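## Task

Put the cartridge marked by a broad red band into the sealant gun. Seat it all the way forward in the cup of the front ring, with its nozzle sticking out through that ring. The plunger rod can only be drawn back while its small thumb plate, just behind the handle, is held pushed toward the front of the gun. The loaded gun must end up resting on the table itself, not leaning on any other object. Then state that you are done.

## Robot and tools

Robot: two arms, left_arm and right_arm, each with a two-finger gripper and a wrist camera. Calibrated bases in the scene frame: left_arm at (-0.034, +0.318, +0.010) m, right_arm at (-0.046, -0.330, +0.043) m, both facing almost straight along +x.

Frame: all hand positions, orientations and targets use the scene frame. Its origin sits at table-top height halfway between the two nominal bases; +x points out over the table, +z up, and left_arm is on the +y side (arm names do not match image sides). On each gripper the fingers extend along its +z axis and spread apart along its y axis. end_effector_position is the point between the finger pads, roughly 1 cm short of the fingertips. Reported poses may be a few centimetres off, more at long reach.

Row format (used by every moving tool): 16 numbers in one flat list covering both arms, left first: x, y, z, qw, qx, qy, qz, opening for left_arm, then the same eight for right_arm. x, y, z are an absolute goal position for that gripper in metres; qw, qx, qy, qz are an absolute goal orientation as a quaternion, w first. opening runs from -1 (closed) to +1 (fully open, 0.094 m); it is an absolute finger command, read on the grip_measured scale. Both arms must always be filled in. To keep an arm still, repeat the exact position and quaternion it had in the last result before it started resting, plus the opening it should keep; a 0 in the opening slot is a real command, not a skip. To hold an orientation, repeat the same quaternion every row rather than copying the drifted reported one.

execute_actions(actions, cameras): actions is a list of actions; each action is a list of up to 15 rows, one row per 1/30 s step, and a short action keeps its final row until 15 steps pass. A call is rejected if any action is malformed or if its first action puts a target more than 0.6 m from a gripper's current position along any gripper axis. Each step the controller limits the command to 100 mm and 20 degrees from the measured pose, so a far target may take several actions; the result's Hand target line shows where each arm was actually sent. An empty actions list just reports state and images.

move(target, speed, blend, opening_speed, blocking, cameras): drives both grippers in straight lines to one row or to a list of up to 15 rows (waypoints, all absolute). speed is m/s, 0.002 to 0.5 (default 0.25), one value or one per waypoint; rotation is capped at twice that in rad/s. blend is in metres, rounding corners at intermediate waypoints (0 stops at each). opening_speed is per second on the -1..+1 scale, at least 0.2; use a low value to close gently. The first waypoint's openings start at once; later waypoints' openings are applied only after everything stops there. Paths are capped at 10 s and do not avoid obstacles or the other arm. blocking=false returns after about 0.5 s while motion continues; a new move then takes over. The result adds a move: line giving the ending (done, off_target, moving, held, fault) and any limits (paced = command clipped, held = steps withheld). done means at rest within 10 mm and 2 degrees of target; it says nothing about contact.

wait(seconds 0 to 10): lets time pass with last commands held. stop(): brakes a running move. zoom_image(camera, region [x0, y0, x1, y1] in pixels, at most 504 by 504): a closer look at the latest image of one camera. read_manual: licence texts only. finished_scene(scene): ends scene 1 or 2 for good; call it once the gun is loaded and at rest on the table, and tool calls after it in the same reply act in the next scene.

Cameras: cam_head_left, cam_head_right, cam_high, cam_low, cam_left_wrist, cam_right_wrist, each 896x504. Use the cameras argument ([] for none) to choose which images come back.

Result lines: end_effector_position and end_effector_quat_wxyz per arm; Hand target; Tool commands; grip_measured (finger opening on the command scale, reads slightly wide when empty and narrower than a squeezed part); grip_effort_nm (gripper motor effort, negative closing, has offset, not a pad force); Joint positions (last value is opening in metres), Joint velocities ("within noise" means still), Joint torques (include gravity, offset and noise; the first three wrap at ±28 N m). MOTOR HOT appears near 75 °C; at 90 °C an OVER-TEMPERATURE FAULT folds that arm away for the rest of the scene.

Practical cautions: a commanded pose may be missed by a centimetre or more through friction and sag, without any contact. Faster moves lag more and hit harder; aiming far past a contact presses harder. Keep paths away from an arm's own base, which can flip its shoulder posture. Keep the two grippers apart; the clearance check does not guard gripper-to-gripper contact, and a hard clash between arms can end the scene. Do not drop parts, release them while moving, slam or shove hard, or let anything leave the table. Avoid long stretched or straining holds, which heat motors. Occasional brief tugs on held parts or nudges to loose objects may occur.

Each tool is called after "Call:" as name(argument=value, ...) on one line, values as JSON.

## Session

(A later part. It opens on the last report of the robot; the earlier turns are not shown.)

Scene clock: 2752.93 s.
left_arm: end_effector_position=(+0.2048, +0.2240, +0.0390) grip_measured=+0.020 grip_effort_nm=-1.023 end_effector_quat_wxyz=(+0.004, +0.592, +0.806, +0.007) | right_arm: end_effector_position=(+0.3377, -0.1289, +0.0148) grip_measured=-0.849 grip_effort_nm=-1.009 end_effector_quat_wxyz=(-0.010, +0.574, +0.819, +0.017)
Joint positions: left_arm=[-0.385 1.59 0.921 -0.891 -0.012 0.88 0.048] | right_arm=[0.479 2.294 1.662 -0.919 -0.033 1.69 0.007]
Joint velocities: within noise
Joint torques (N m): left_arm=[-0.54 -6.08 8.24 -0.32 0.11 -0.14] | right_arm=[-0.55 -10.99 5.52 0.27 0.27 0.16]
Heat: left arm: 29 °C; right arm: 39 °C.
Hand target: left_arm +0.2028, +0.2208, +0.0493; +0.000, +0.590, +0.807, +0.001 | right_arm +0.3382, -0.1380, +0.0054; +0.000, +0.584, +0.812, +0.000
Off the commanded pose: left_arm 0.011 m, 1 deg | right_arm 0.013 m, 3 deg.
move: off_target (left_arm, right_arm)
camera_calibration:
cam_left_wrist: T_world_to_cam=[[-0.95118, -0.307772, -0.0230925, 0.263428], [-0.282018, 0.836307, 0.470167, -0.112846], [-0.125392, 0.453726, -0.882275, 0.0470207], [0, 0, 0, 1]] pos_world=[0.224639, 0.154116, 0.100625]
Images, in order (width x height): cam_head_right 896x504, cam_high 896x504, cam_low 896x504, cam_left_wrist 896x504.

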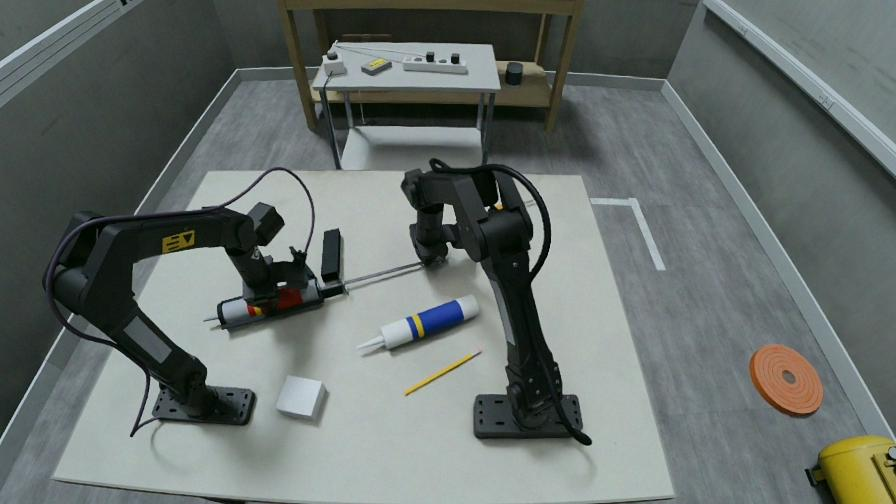

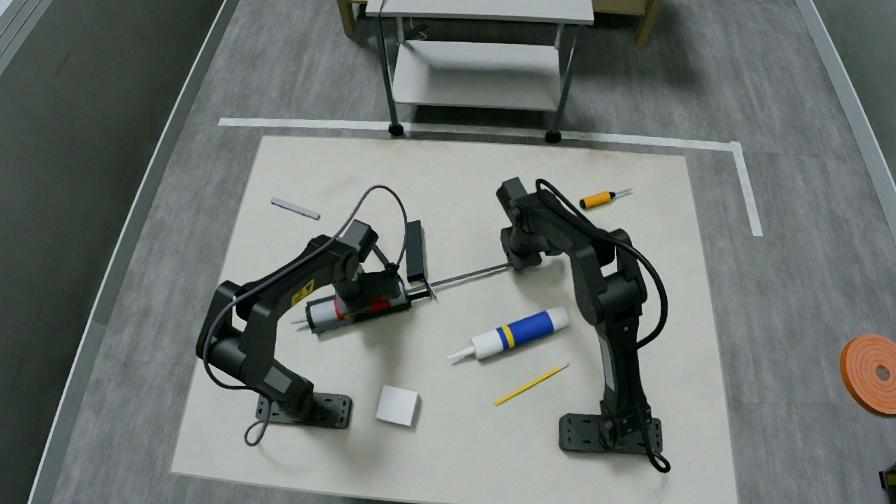

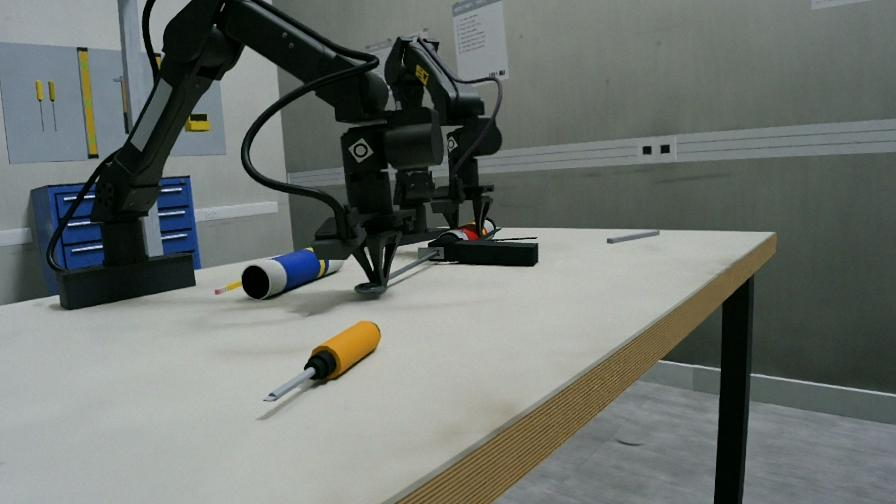

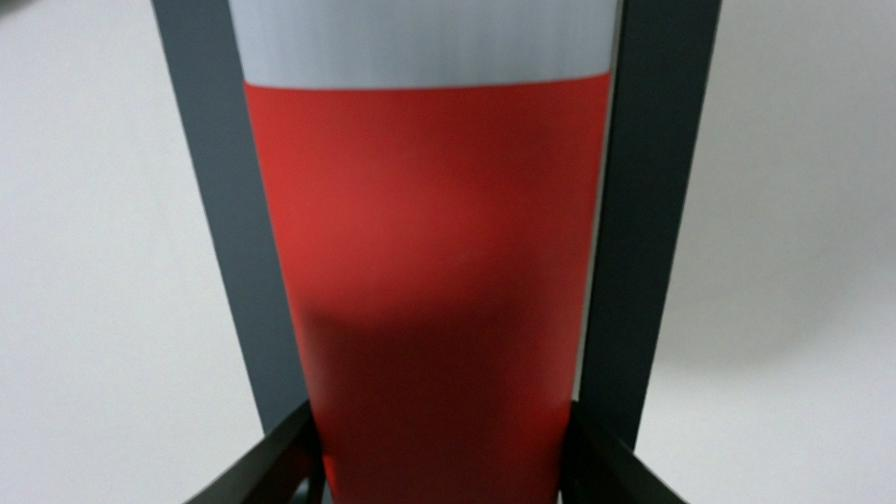

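Call:
move(target=[[0.2030,0.2210,0.0600,0.0,0.585,0.811,0.0,-0.12,0.3385,-0.1380,0.005,0,0.5842,0.8116,0,-0.95]], speed=0.03, cameras=["cam_high","cam_low","cam_head_right","cam_left_wrist"])

Call:
zoom_image(camera="cam_low", region=[415, 190, 515, 260])

Call:
zoom_image(camera="cam_head_right", region=[195, 285, 245, 330])

Scene clock: 2771.60 s.
left_arm: end_effector_position=(+0.2011, +0.2280, +0.0432) grip_measured=+0.020 grip_effort_nm=-1.018 end_effector_quat_wxyz=(-0.010, +0.589, +0.808, +0.004) | right_arm: end_effector_position=(+0.3377, -0.1298, +0.0136) grip_measured=-0.849 grip_effort_nm=-1.009 end_effector_quat_wxyz=(-0.008, +0.574, +0.819, +0.014)
Joint positions: left_arm=[-0.376 1.59 0.939 -0.937 -0.012 0.88 0.048] | right_arm=[0.479 2.297 1.662 -0.919 -0.028 1.69 0.007]
Joint velocities: within noise
Joint torques (N m): left_arm=[-0.58 -7.19 8.83 -0.31 0.1 -0.21] | right_arm=[-0.55 -11.25 5.53 0.27 0.23 0.15]
Heat: left arm: 30 °C; right arm: 39 °C.
Hand target: left_arm +0.2042, +0.2232, +0.0592; +0.001, +0.583, +0.813, +0.000 | right_arm +0.3383, -0.1379, +0.0054; +0.000, +0.584, +0.812, +0.000
Off the commanded pose: left_arm 0.018 m, 1 deg | right_arm 0.012 m, 2 deg.
move: off_target (left_arm, right_arm)
camera_calibration:
cam_left_wrist: T_world_to_cam=[[-0.948629, -0.316386, -0.00198222, 0.26173], [-0.277436, 0.828799, 0.485923, -0.119183], [-0.152096, 0.46151, -0.874, 0.0517183], [0, 0, 0, 1]] pos_world=[0.223085, 0.157718, 0.103634]
Images, in order (width x height): cam_head_right 896x504, cam_high 896x504, cam_low 896x504, cam_left_wrist 896x504.

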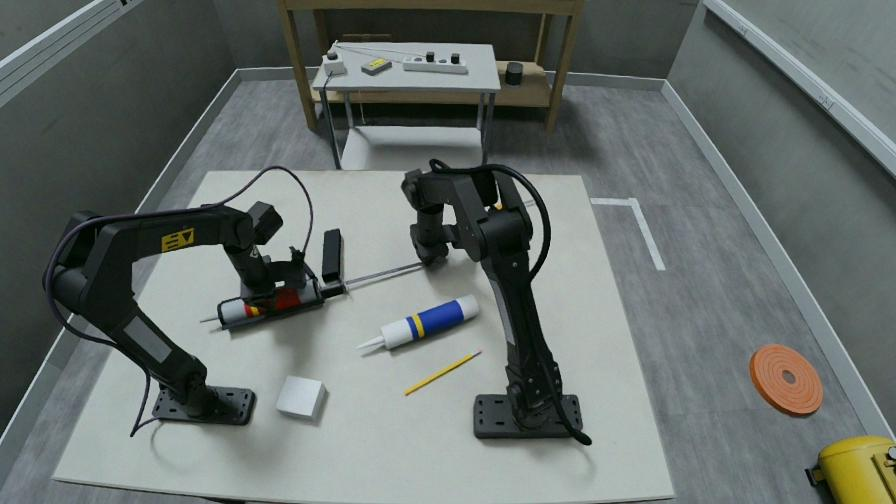

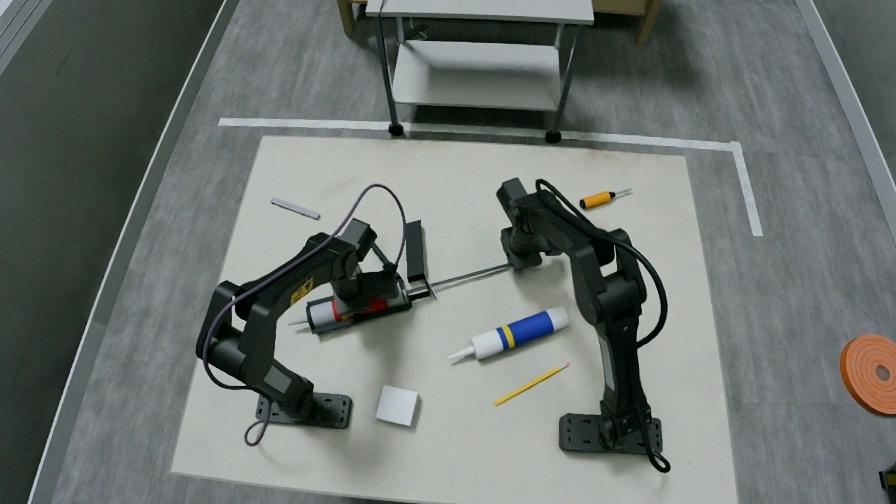

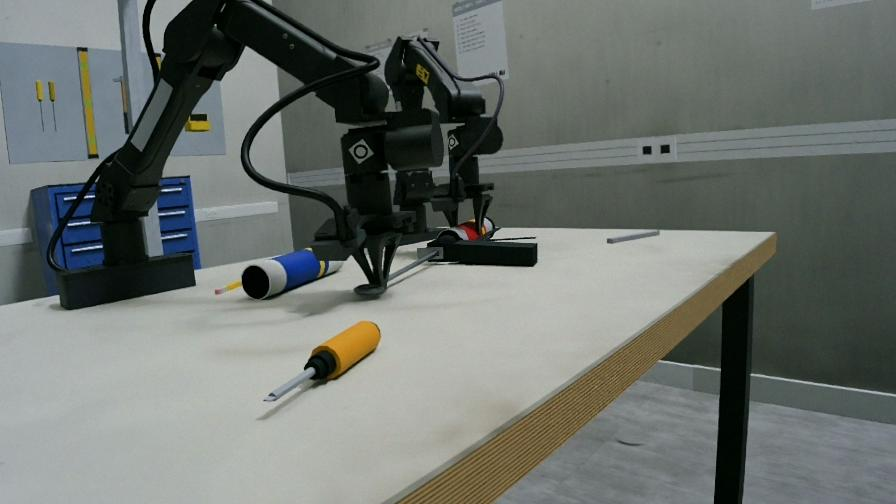

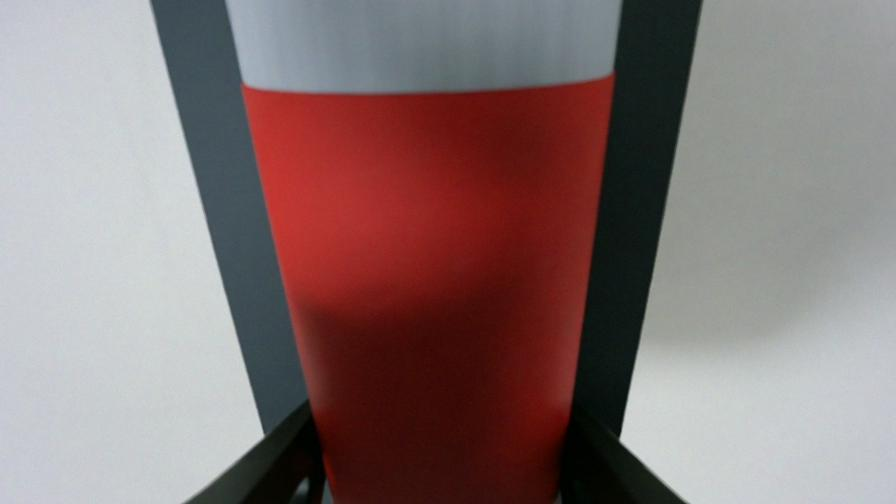

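Scaled by 5.040 from the camera's 896x504 image, which has a finer 1280x720 frame.

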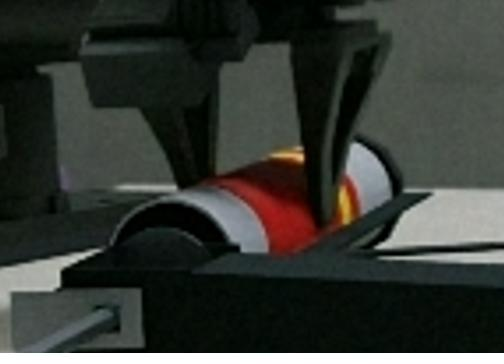

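Scaled by 10.080 from the camera's 896x504 image, which has a finer 1280x720 frame.

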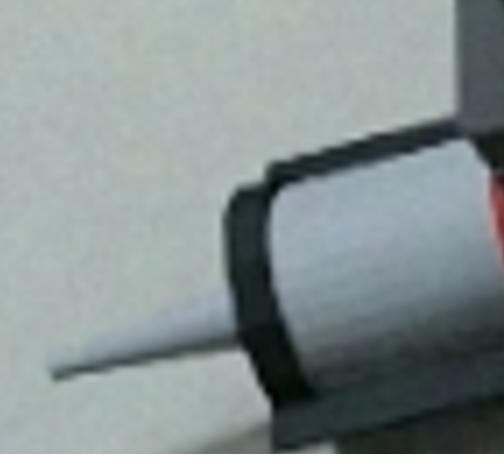

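Call:
move(target=[[0.1970,0.2400,0.0560,0.0,0.585,0.811,0.0,-0.12,0.3400,-0.1420,0.005,0,0.5842,0.8116,0,-0.95]], speed=0.03, cameras=["cam_high","cam_low","cam_head_right","cam_left_wrist"])

Call:
zoom_image(camera="cam_low", region=[415, 190, 515, 260])

Call:
zoom_image(camera="cam_head_right", region=[195, 285, 245, 330])

Call:
zoom_image(camera="cam_head_right", region=[295, 265, 345, 310])

Scene clock: 2790.43 s.
left_arm: end_effector_position=(+0.2009, +0.2287, +0.0447) grip_measured=+0.020 grip_effort_nm=-1.023 end_effector_quat_wxyz=(+0.000, +0.589, +0.808, -0.009) | right_arm: end_effector_position=(+0.3377, -0.1298, +0.0136) grip_measured=-0.849 grip_effort_nm=-1.009 end_effector_quat_wxyz=(-0.008, +0.574, +0.819, +0.014)
Joint positions: left_arm=[-0.353 1.575 0.93 -0.931 0.017 0.905 0.048] | right_arm=[0.479 2.297 1.662 -0.919 -0.028 1.69 0.007]
Joint velocities: within noise
Joint torques (N m): left_arm=[1.26 -8.7 5.2 -0.16 -0.08 0.15] | right_arm=[-1.39 -11.34 5.3 0.28 0.23 0.07]
Heat: left arm: 31 °C; right arm: 41 °C.
Hand target: left_arm +0.1968, +0.2353, +0.0549; +0.004, +0.589, +0.808, -0.004 | right_arm +0.3396, -0.1419, +0.0053; +0.000, +0.584, +0.812, +0.000
Off the commanded pose: left_arm 0.016 m, 1 deg | right_arm 0.015 m, 2 deg.
move: off_target (left_arm, right_arm)
camera_calibration:
cam_left_wrist: T_world_to_cam=[[-0.949015, -0.315151, 0.00717023, 0.261192], [-0.276875, 0.844199, 0.458986, -0.12294], [-0.150703, 0.4336, -0.888414, 0.0593824], [0, 0, 0, 1]] pos_world=[0.222785, 0.160352, 0.107311]
Images, in order (width x height): cam_head_right 896x504, cam_high 896x504, cam_low 896x504, cam_left_wrist 896x504.

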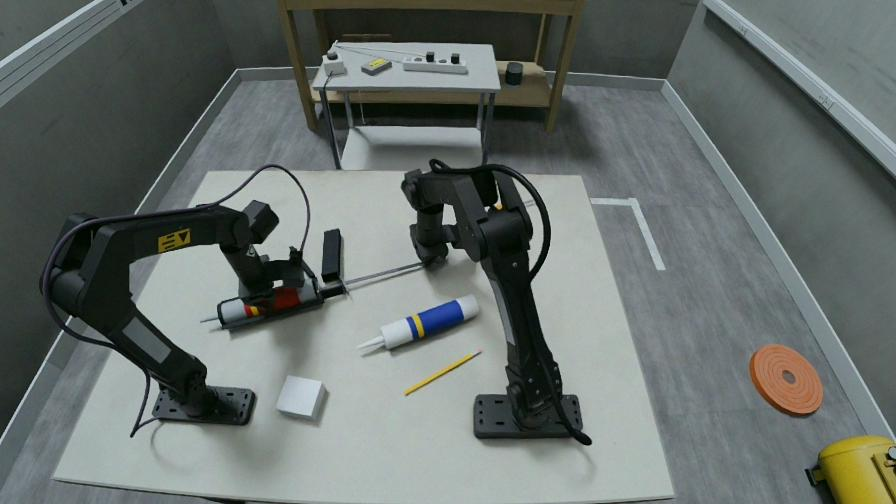

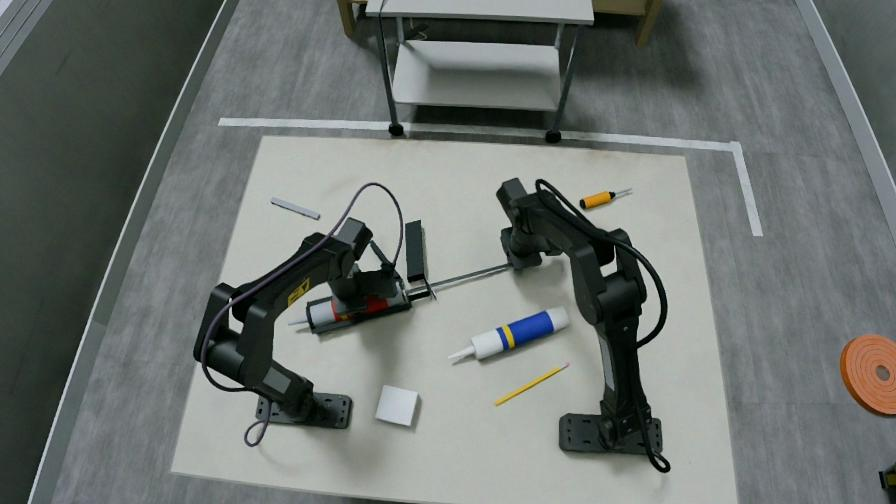

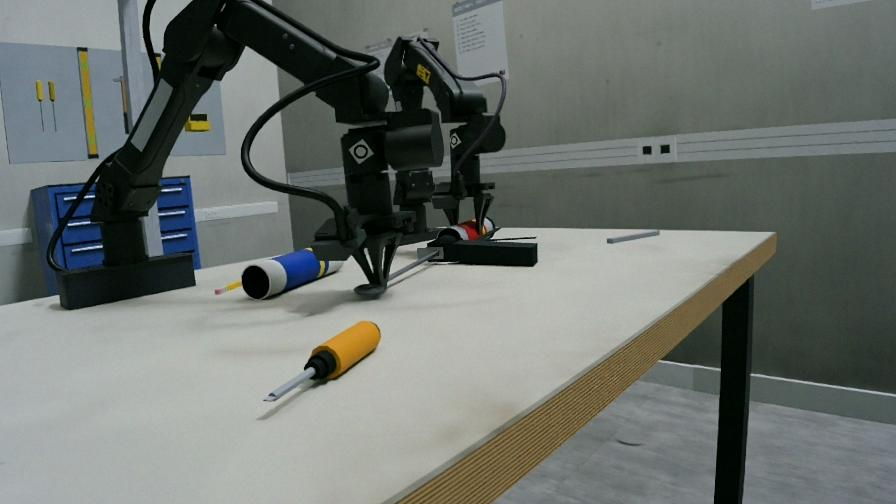

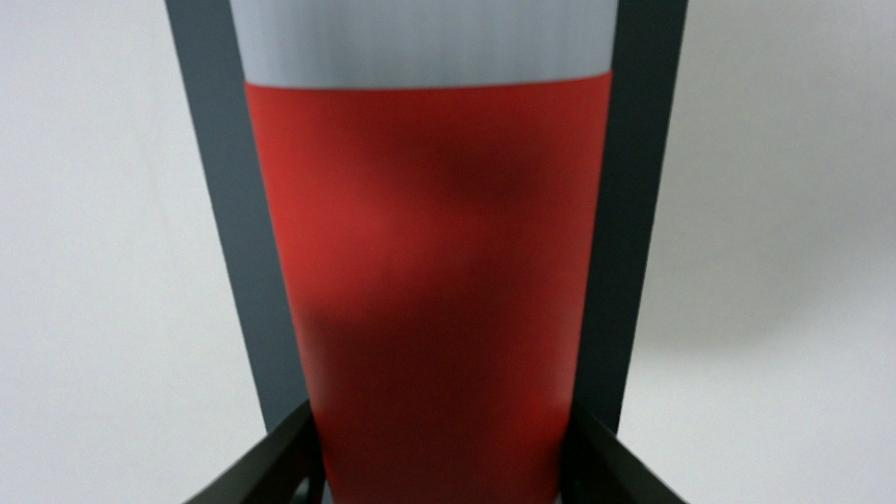

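Scaled by 5.040 from the camera's 896x504 image, which has a finer 1280x720 frame.

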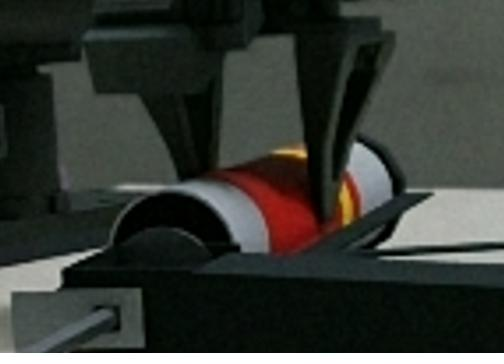

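Scaled by 10.080 from the camera's 896x504 image, which has a finer 1280x720 frame.

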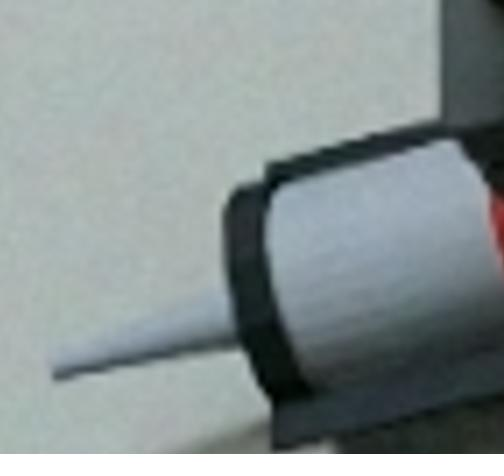

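Scaled by 10.080 from the camera's 896x504 image, which has a finer 1280x720 frame.

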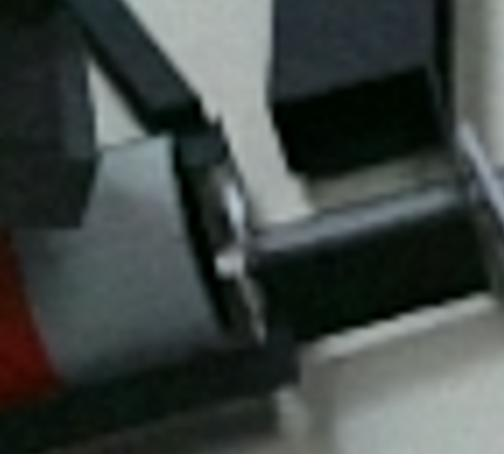

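Call:
move(target=[[0.1930,0.2560,0.0500,0.0,0.585,0.811,0.0,-0.12,0.3410,-0.1470,0.005,0,0.5842,0.8116,0,-0.95]], speed=0.04, cameras=["cam_high","cam_low","cam_head_right","cam_left_wrist"])

Call:
zoom_image(camera="cam_low", region=[415, 190, 515, 260])

Call:
zoom_image(camera="cam_head_right", region=[195, 285, 245, 330])

Call:
zoom_image(camera="cam_head_right", region=[295, 265, 345, 310])

Scene clock: 2805.77 s.
left_arm: end_effector_position=(+0.2032, +0.2344, +0.0425) grip_measured=+0.020 grip_effort_nm=-1.013 end_effector_quat_wxyz=(+0.022, +0.587, +0.809, -0.024) | right_arm: end_effector_position=(+0.3363, -0.1271, +0.0137) grip_measured=-0.849 grip_effort_nm=-1.004 end_effector_quat_wxyz=(-0.016, +0.576, +0.817, +0.018)
Joint positions: left_arm=[-0.3 1.55 0.895 -0.889 0.059 0.952 0.048] | right_arm=[0.479 2.297 1.662 -0.919 -0.045 1.695 0.007]
Joint velocities: within noise
Joint torques (N m): left_arm=[2.15 -8.35 4.62 -0.31 -0.51 0.16] | right_arm=[-2.32 -11.7 4.67 0.3 0.38 -0.06]
Heat: left arm: 30 °C; right arm: 42 °C.
Hand target: left_arm +0.1937, +0.2542, +0.0488; +0.000, +0.582, +0.813, -0.001 | right_arm +0.3404, -0.1468, +0.0055; -0.001, +0.586, +0.810, +0.000
Off the commanded pose: left_arm 0.025 m, 4 deg | right_arm 0.022 m, 3 deg.
move: off_target (left_arm, right_arm)
camera_calibration:
cam_left_wrist: T_world_to_cam=[[-0.947314, -0.320248, 0.00617429, 0.266098], [-0.289401, 0.864007, 0.411994, -0.126191], [-0.137275, 0.3885, -0.911166, 0.0641368], [0, 0, 0, 1]] pos_world=[0.224363, 0.16933, 0.108786]
Images, in order (width x height): cam_head_right 896x504, cam_high 896x504, cam_low 896x504, cam_left_wrist 896x504.

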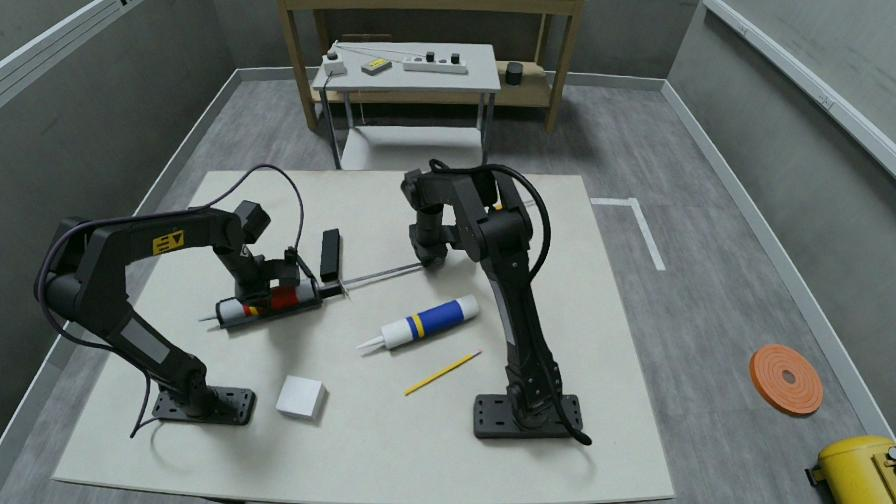

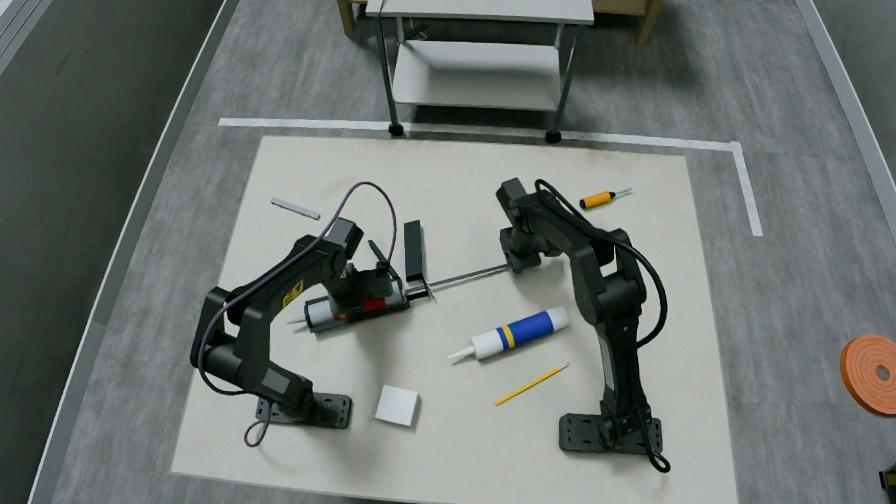

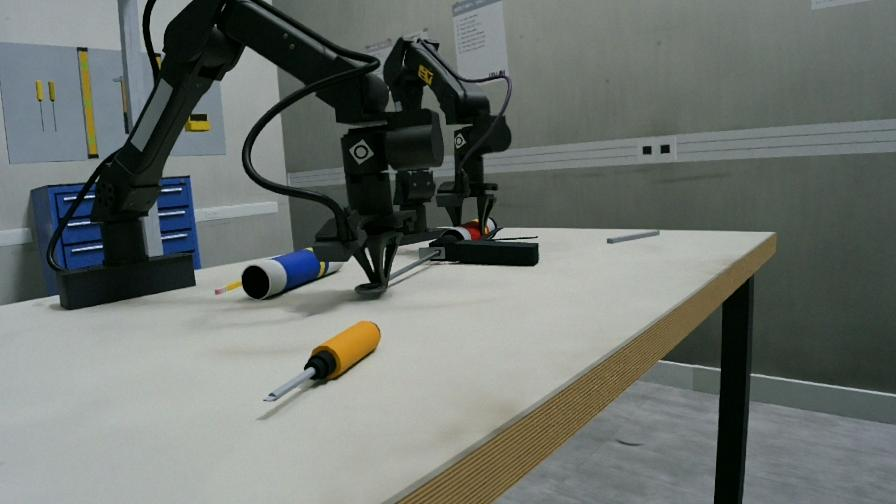

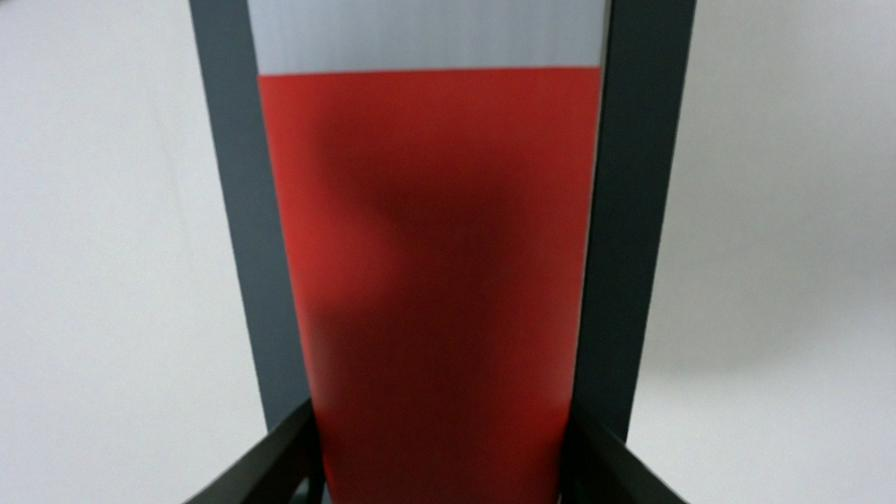

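Scaled by 5.040 from the camera's 896x504 image, which has a finer 1280x720 frame.

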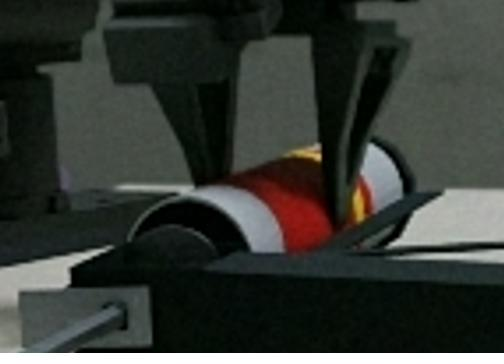

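Scaled by 10.080 from the camera's 896x504 image, which has a finer 1280x720 frame.

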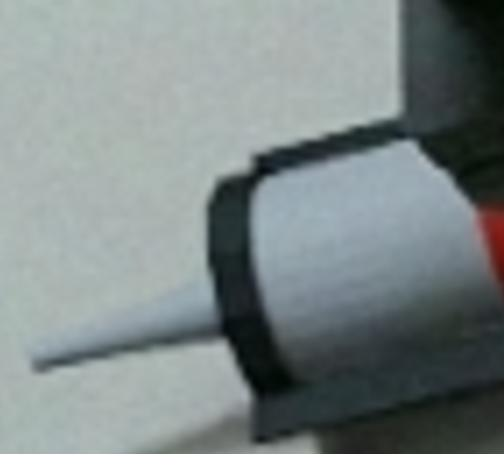

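Scaled by 10.080 from the camera's 896x504 image, which has a finer 1280x720 frame.

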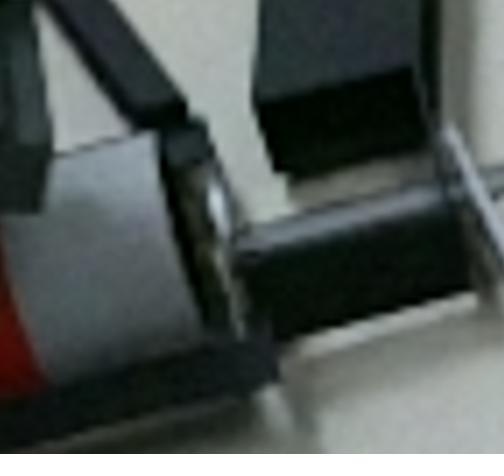

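Call:
move(target=[[0.2010,0.2400,0.0450,0.01,0.585,0.811,-0.01,-0.12,0.3390,-0.1380,0.005,0,0.5842,0.8116,0,-0.95],[0.2010,0.2400,0.0450,0.01,0.585,0.811,-0.01,0.2,0.3390,-0.1380,0.005,0,0.5842,0.8116,0,-0.3],[0.205,0.215,0.1300,0.02,0.585,0.810,-0.02,0.2,0.3370,-0.136,0.06,0,0.5842,0.8116,0,-0.3],[0.165,0.130,0.220,0.02,0.585,0.810,-0.02,0.2,0.337,-0.136,0.15,0,0.5842,0.8116,0,0.2]], speed=[0.04,0.04,0.1,0.2], opening_speed=1.0)

Call:
zoom_image(camera="cam_head_right", region=[195, 255, 345, 340])

Call:
zoom_image(camera="cam_head_right", region=[345, 275, 495, 360])

Call:
zoom_image(camera="cam_left_wrist", region=[200, 80, 420, 220])

Call:
zoom_image(camera="cam_low", region=[415, 190, 515, 260])

Scene clock: 2834.17 s.
left_arm: end_effector_position=(+0.1667, +0.1311, +0.2167) grip_measured=+0.198 grip_effort_nm=0.090 end_effector_quat_wxyz=(+0.032, +0.593, +0.804, -0.016) | right_arm: end_effector_position=(+0.3358, -0.1324, +0.1348) grip_measured=+0.198 grip_effort_nm=0.134 end_effector_quat_wxyz=(-0.013, +0.576, +0.818, -0.007)
Joint positions: left_arm=[-0.735 1.557 1.606 -1.553 0.025 0.533 0.056] | right_arm=[0.481 2.241 2.058 -1.413 -0.016 1.695 0.056]
Joint velocities: within noise
Joint torques (N m): left_arm=[-0.21 -4.48 7.49 -0.01 -0.02 -0.13] | right_arm=[-0.25 -14.16 8.43 -0.1 0.11 0.13]
Heat: left arm: 31 °C; right arm: 44 °C.
Hand target: left_arm +0.1653, +0.1320, +0.2195; +0.025, +0.588, +0.808, -0.015 | right_arm +0.3384, -0.1354, +0.1497; +0.000, +0.583, +0.813, +0.001
Off the commanded pose: left_arm 0.004 m, 2 deg | right_arm 0.016 m, 2 deg.
joint sent to its limit (left arm) — joint 4 (wrist pitch), lower limit. The joint targets still meet the commanded pose.
move: off_target (right_arm); target 2's new opening was sent with right_arm's hand 0.014 m and 3 deg from that target; target 4's new opening was sent with right_arm's hand 0.016 m and 2 deg from that target
camera_calibration:
cam_left_wrist: T_world_to_cam=[[-0.952166, -0.304959, -0.0194812, 0.201677], [-0.286439, 0.868497, 0.404557, -0.118783], [-0.106454, 0.390785, -0.914305, 0.253232], [0, 0, 0, 1]] pos_world=[0.184964, 0.0657062, 0.283515]
cam_right_wrist: T_world_to_cam=[[-0.945177, -0.324505, 0.0365614, 0.269919], [-0.280797, 0.864774, 0.416317, 0.192824], [-0.166714, 0.383227, -0.908484, 0.311756], [0, 0, 0, 1]] pos_world=[0.36124, -0.198632, 0.193081]

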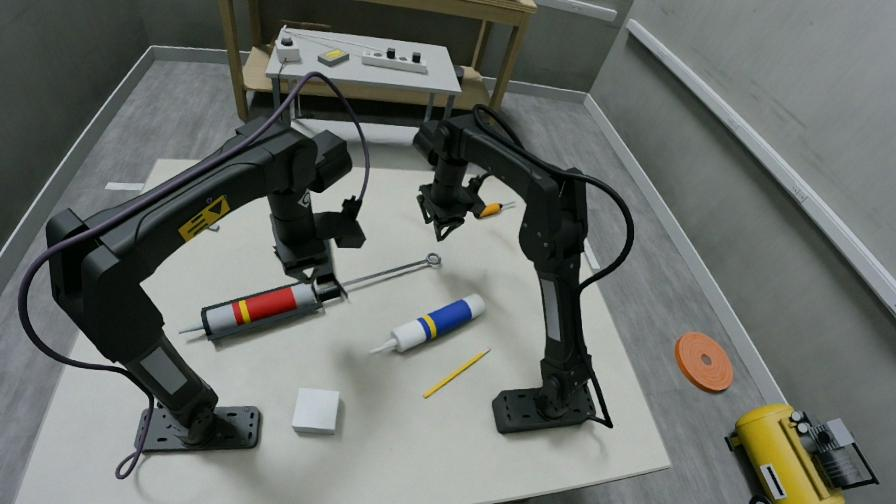

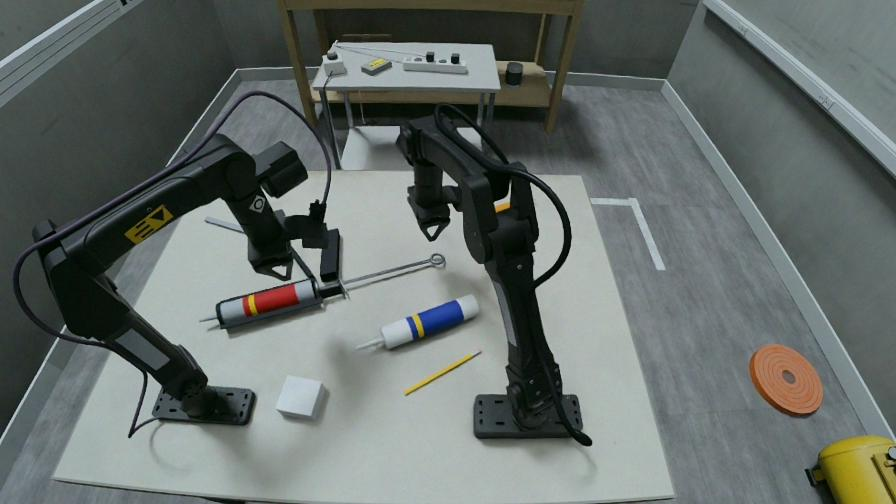

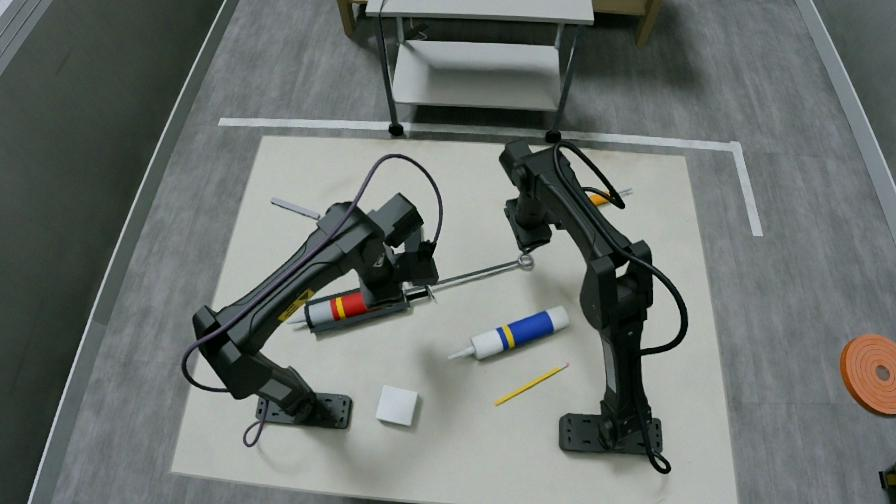

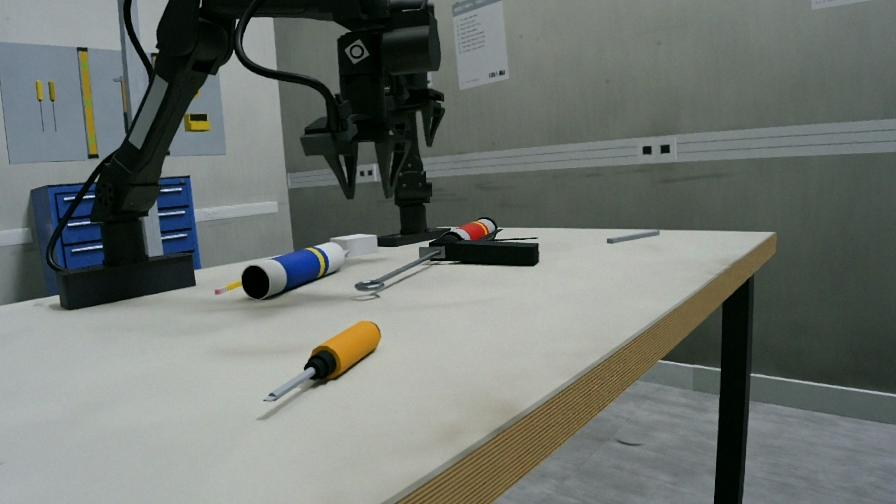

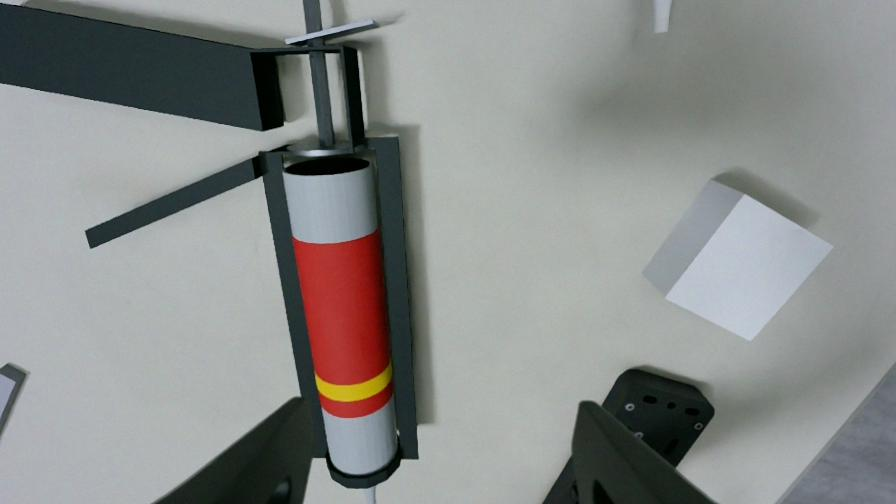

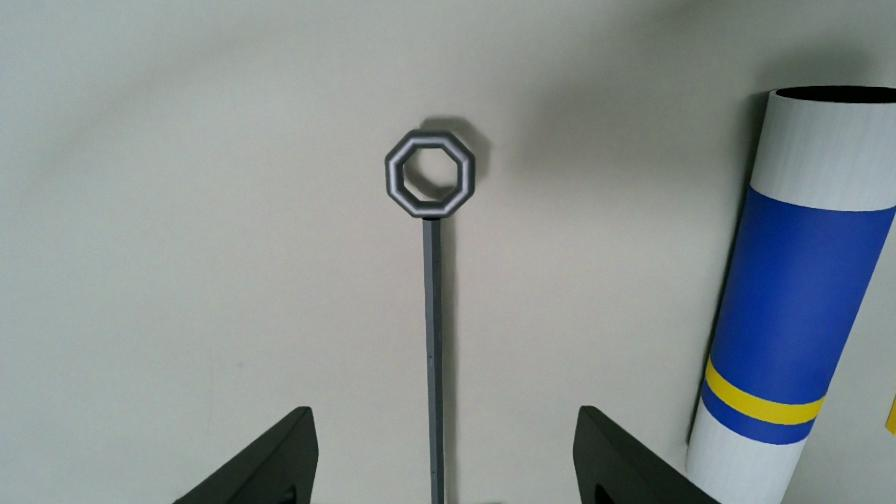

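Scaled by 3.360 from the camera's 896x504 image, which has a finer 1280x720 frame.

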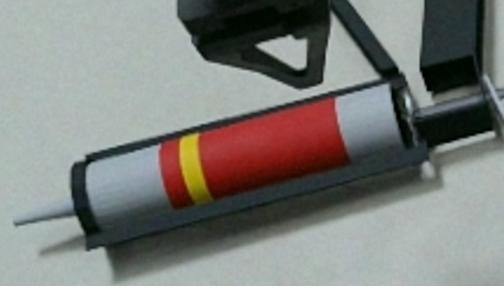

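Scaled by 3.360 from the camera's 896x504 image, which has a finer 1280x720 frame.

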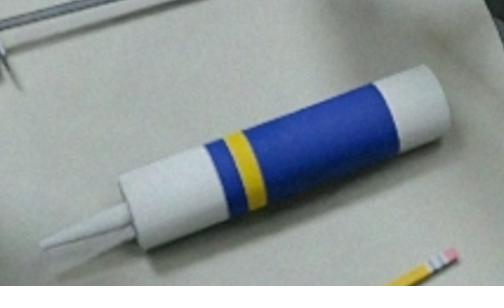

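Scaled by 2.291 from the camera's 896x504 image, which has a finer 1280x720 frame.

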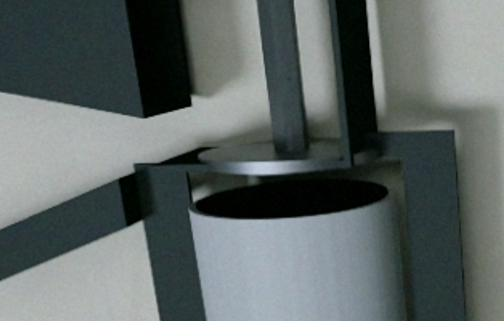

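Scaled by 5.040 from the camera's 896x504 image, which has a finer 1280x720 frame.

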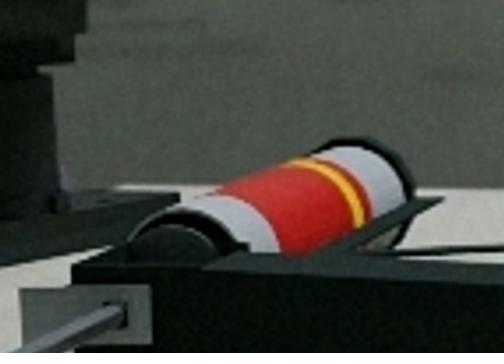

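Call:
zoom_image(camera="cam_left_wrist", region=[280, 380, 440, 504])

Call:
zoom_image(camera="cam_high", region=[280, 280, 360, 340])

Call:
zoom_image(camera="cam_head_left", region=[175, 285, 255, 345])

Scaled by 3.150 from the camera's 896x504 image, which has a finer 1280x720 frame.

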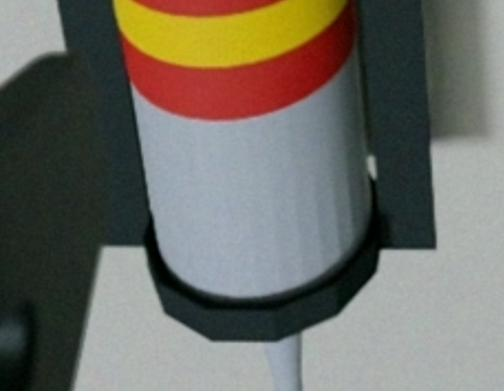

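Scaled by 6.300 from the camera's 896x504 image, which has a finer 1280x720 frame.

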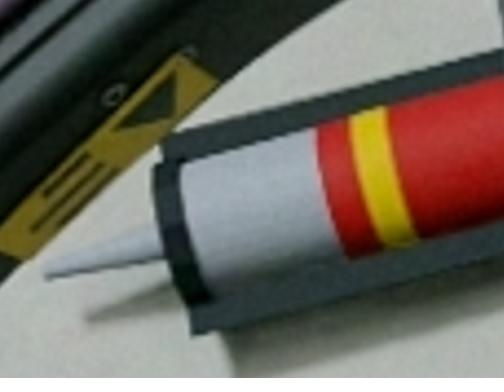

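Scaled by 6.300 from the camera's 896x504 image, which has a finer 1280x720 frame.

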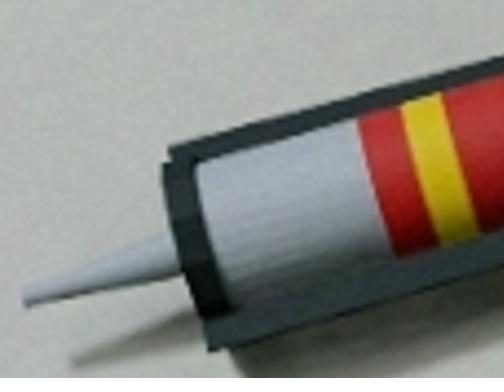

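Call:
finished_scene(scene=2)

The scene is finished: the task was done.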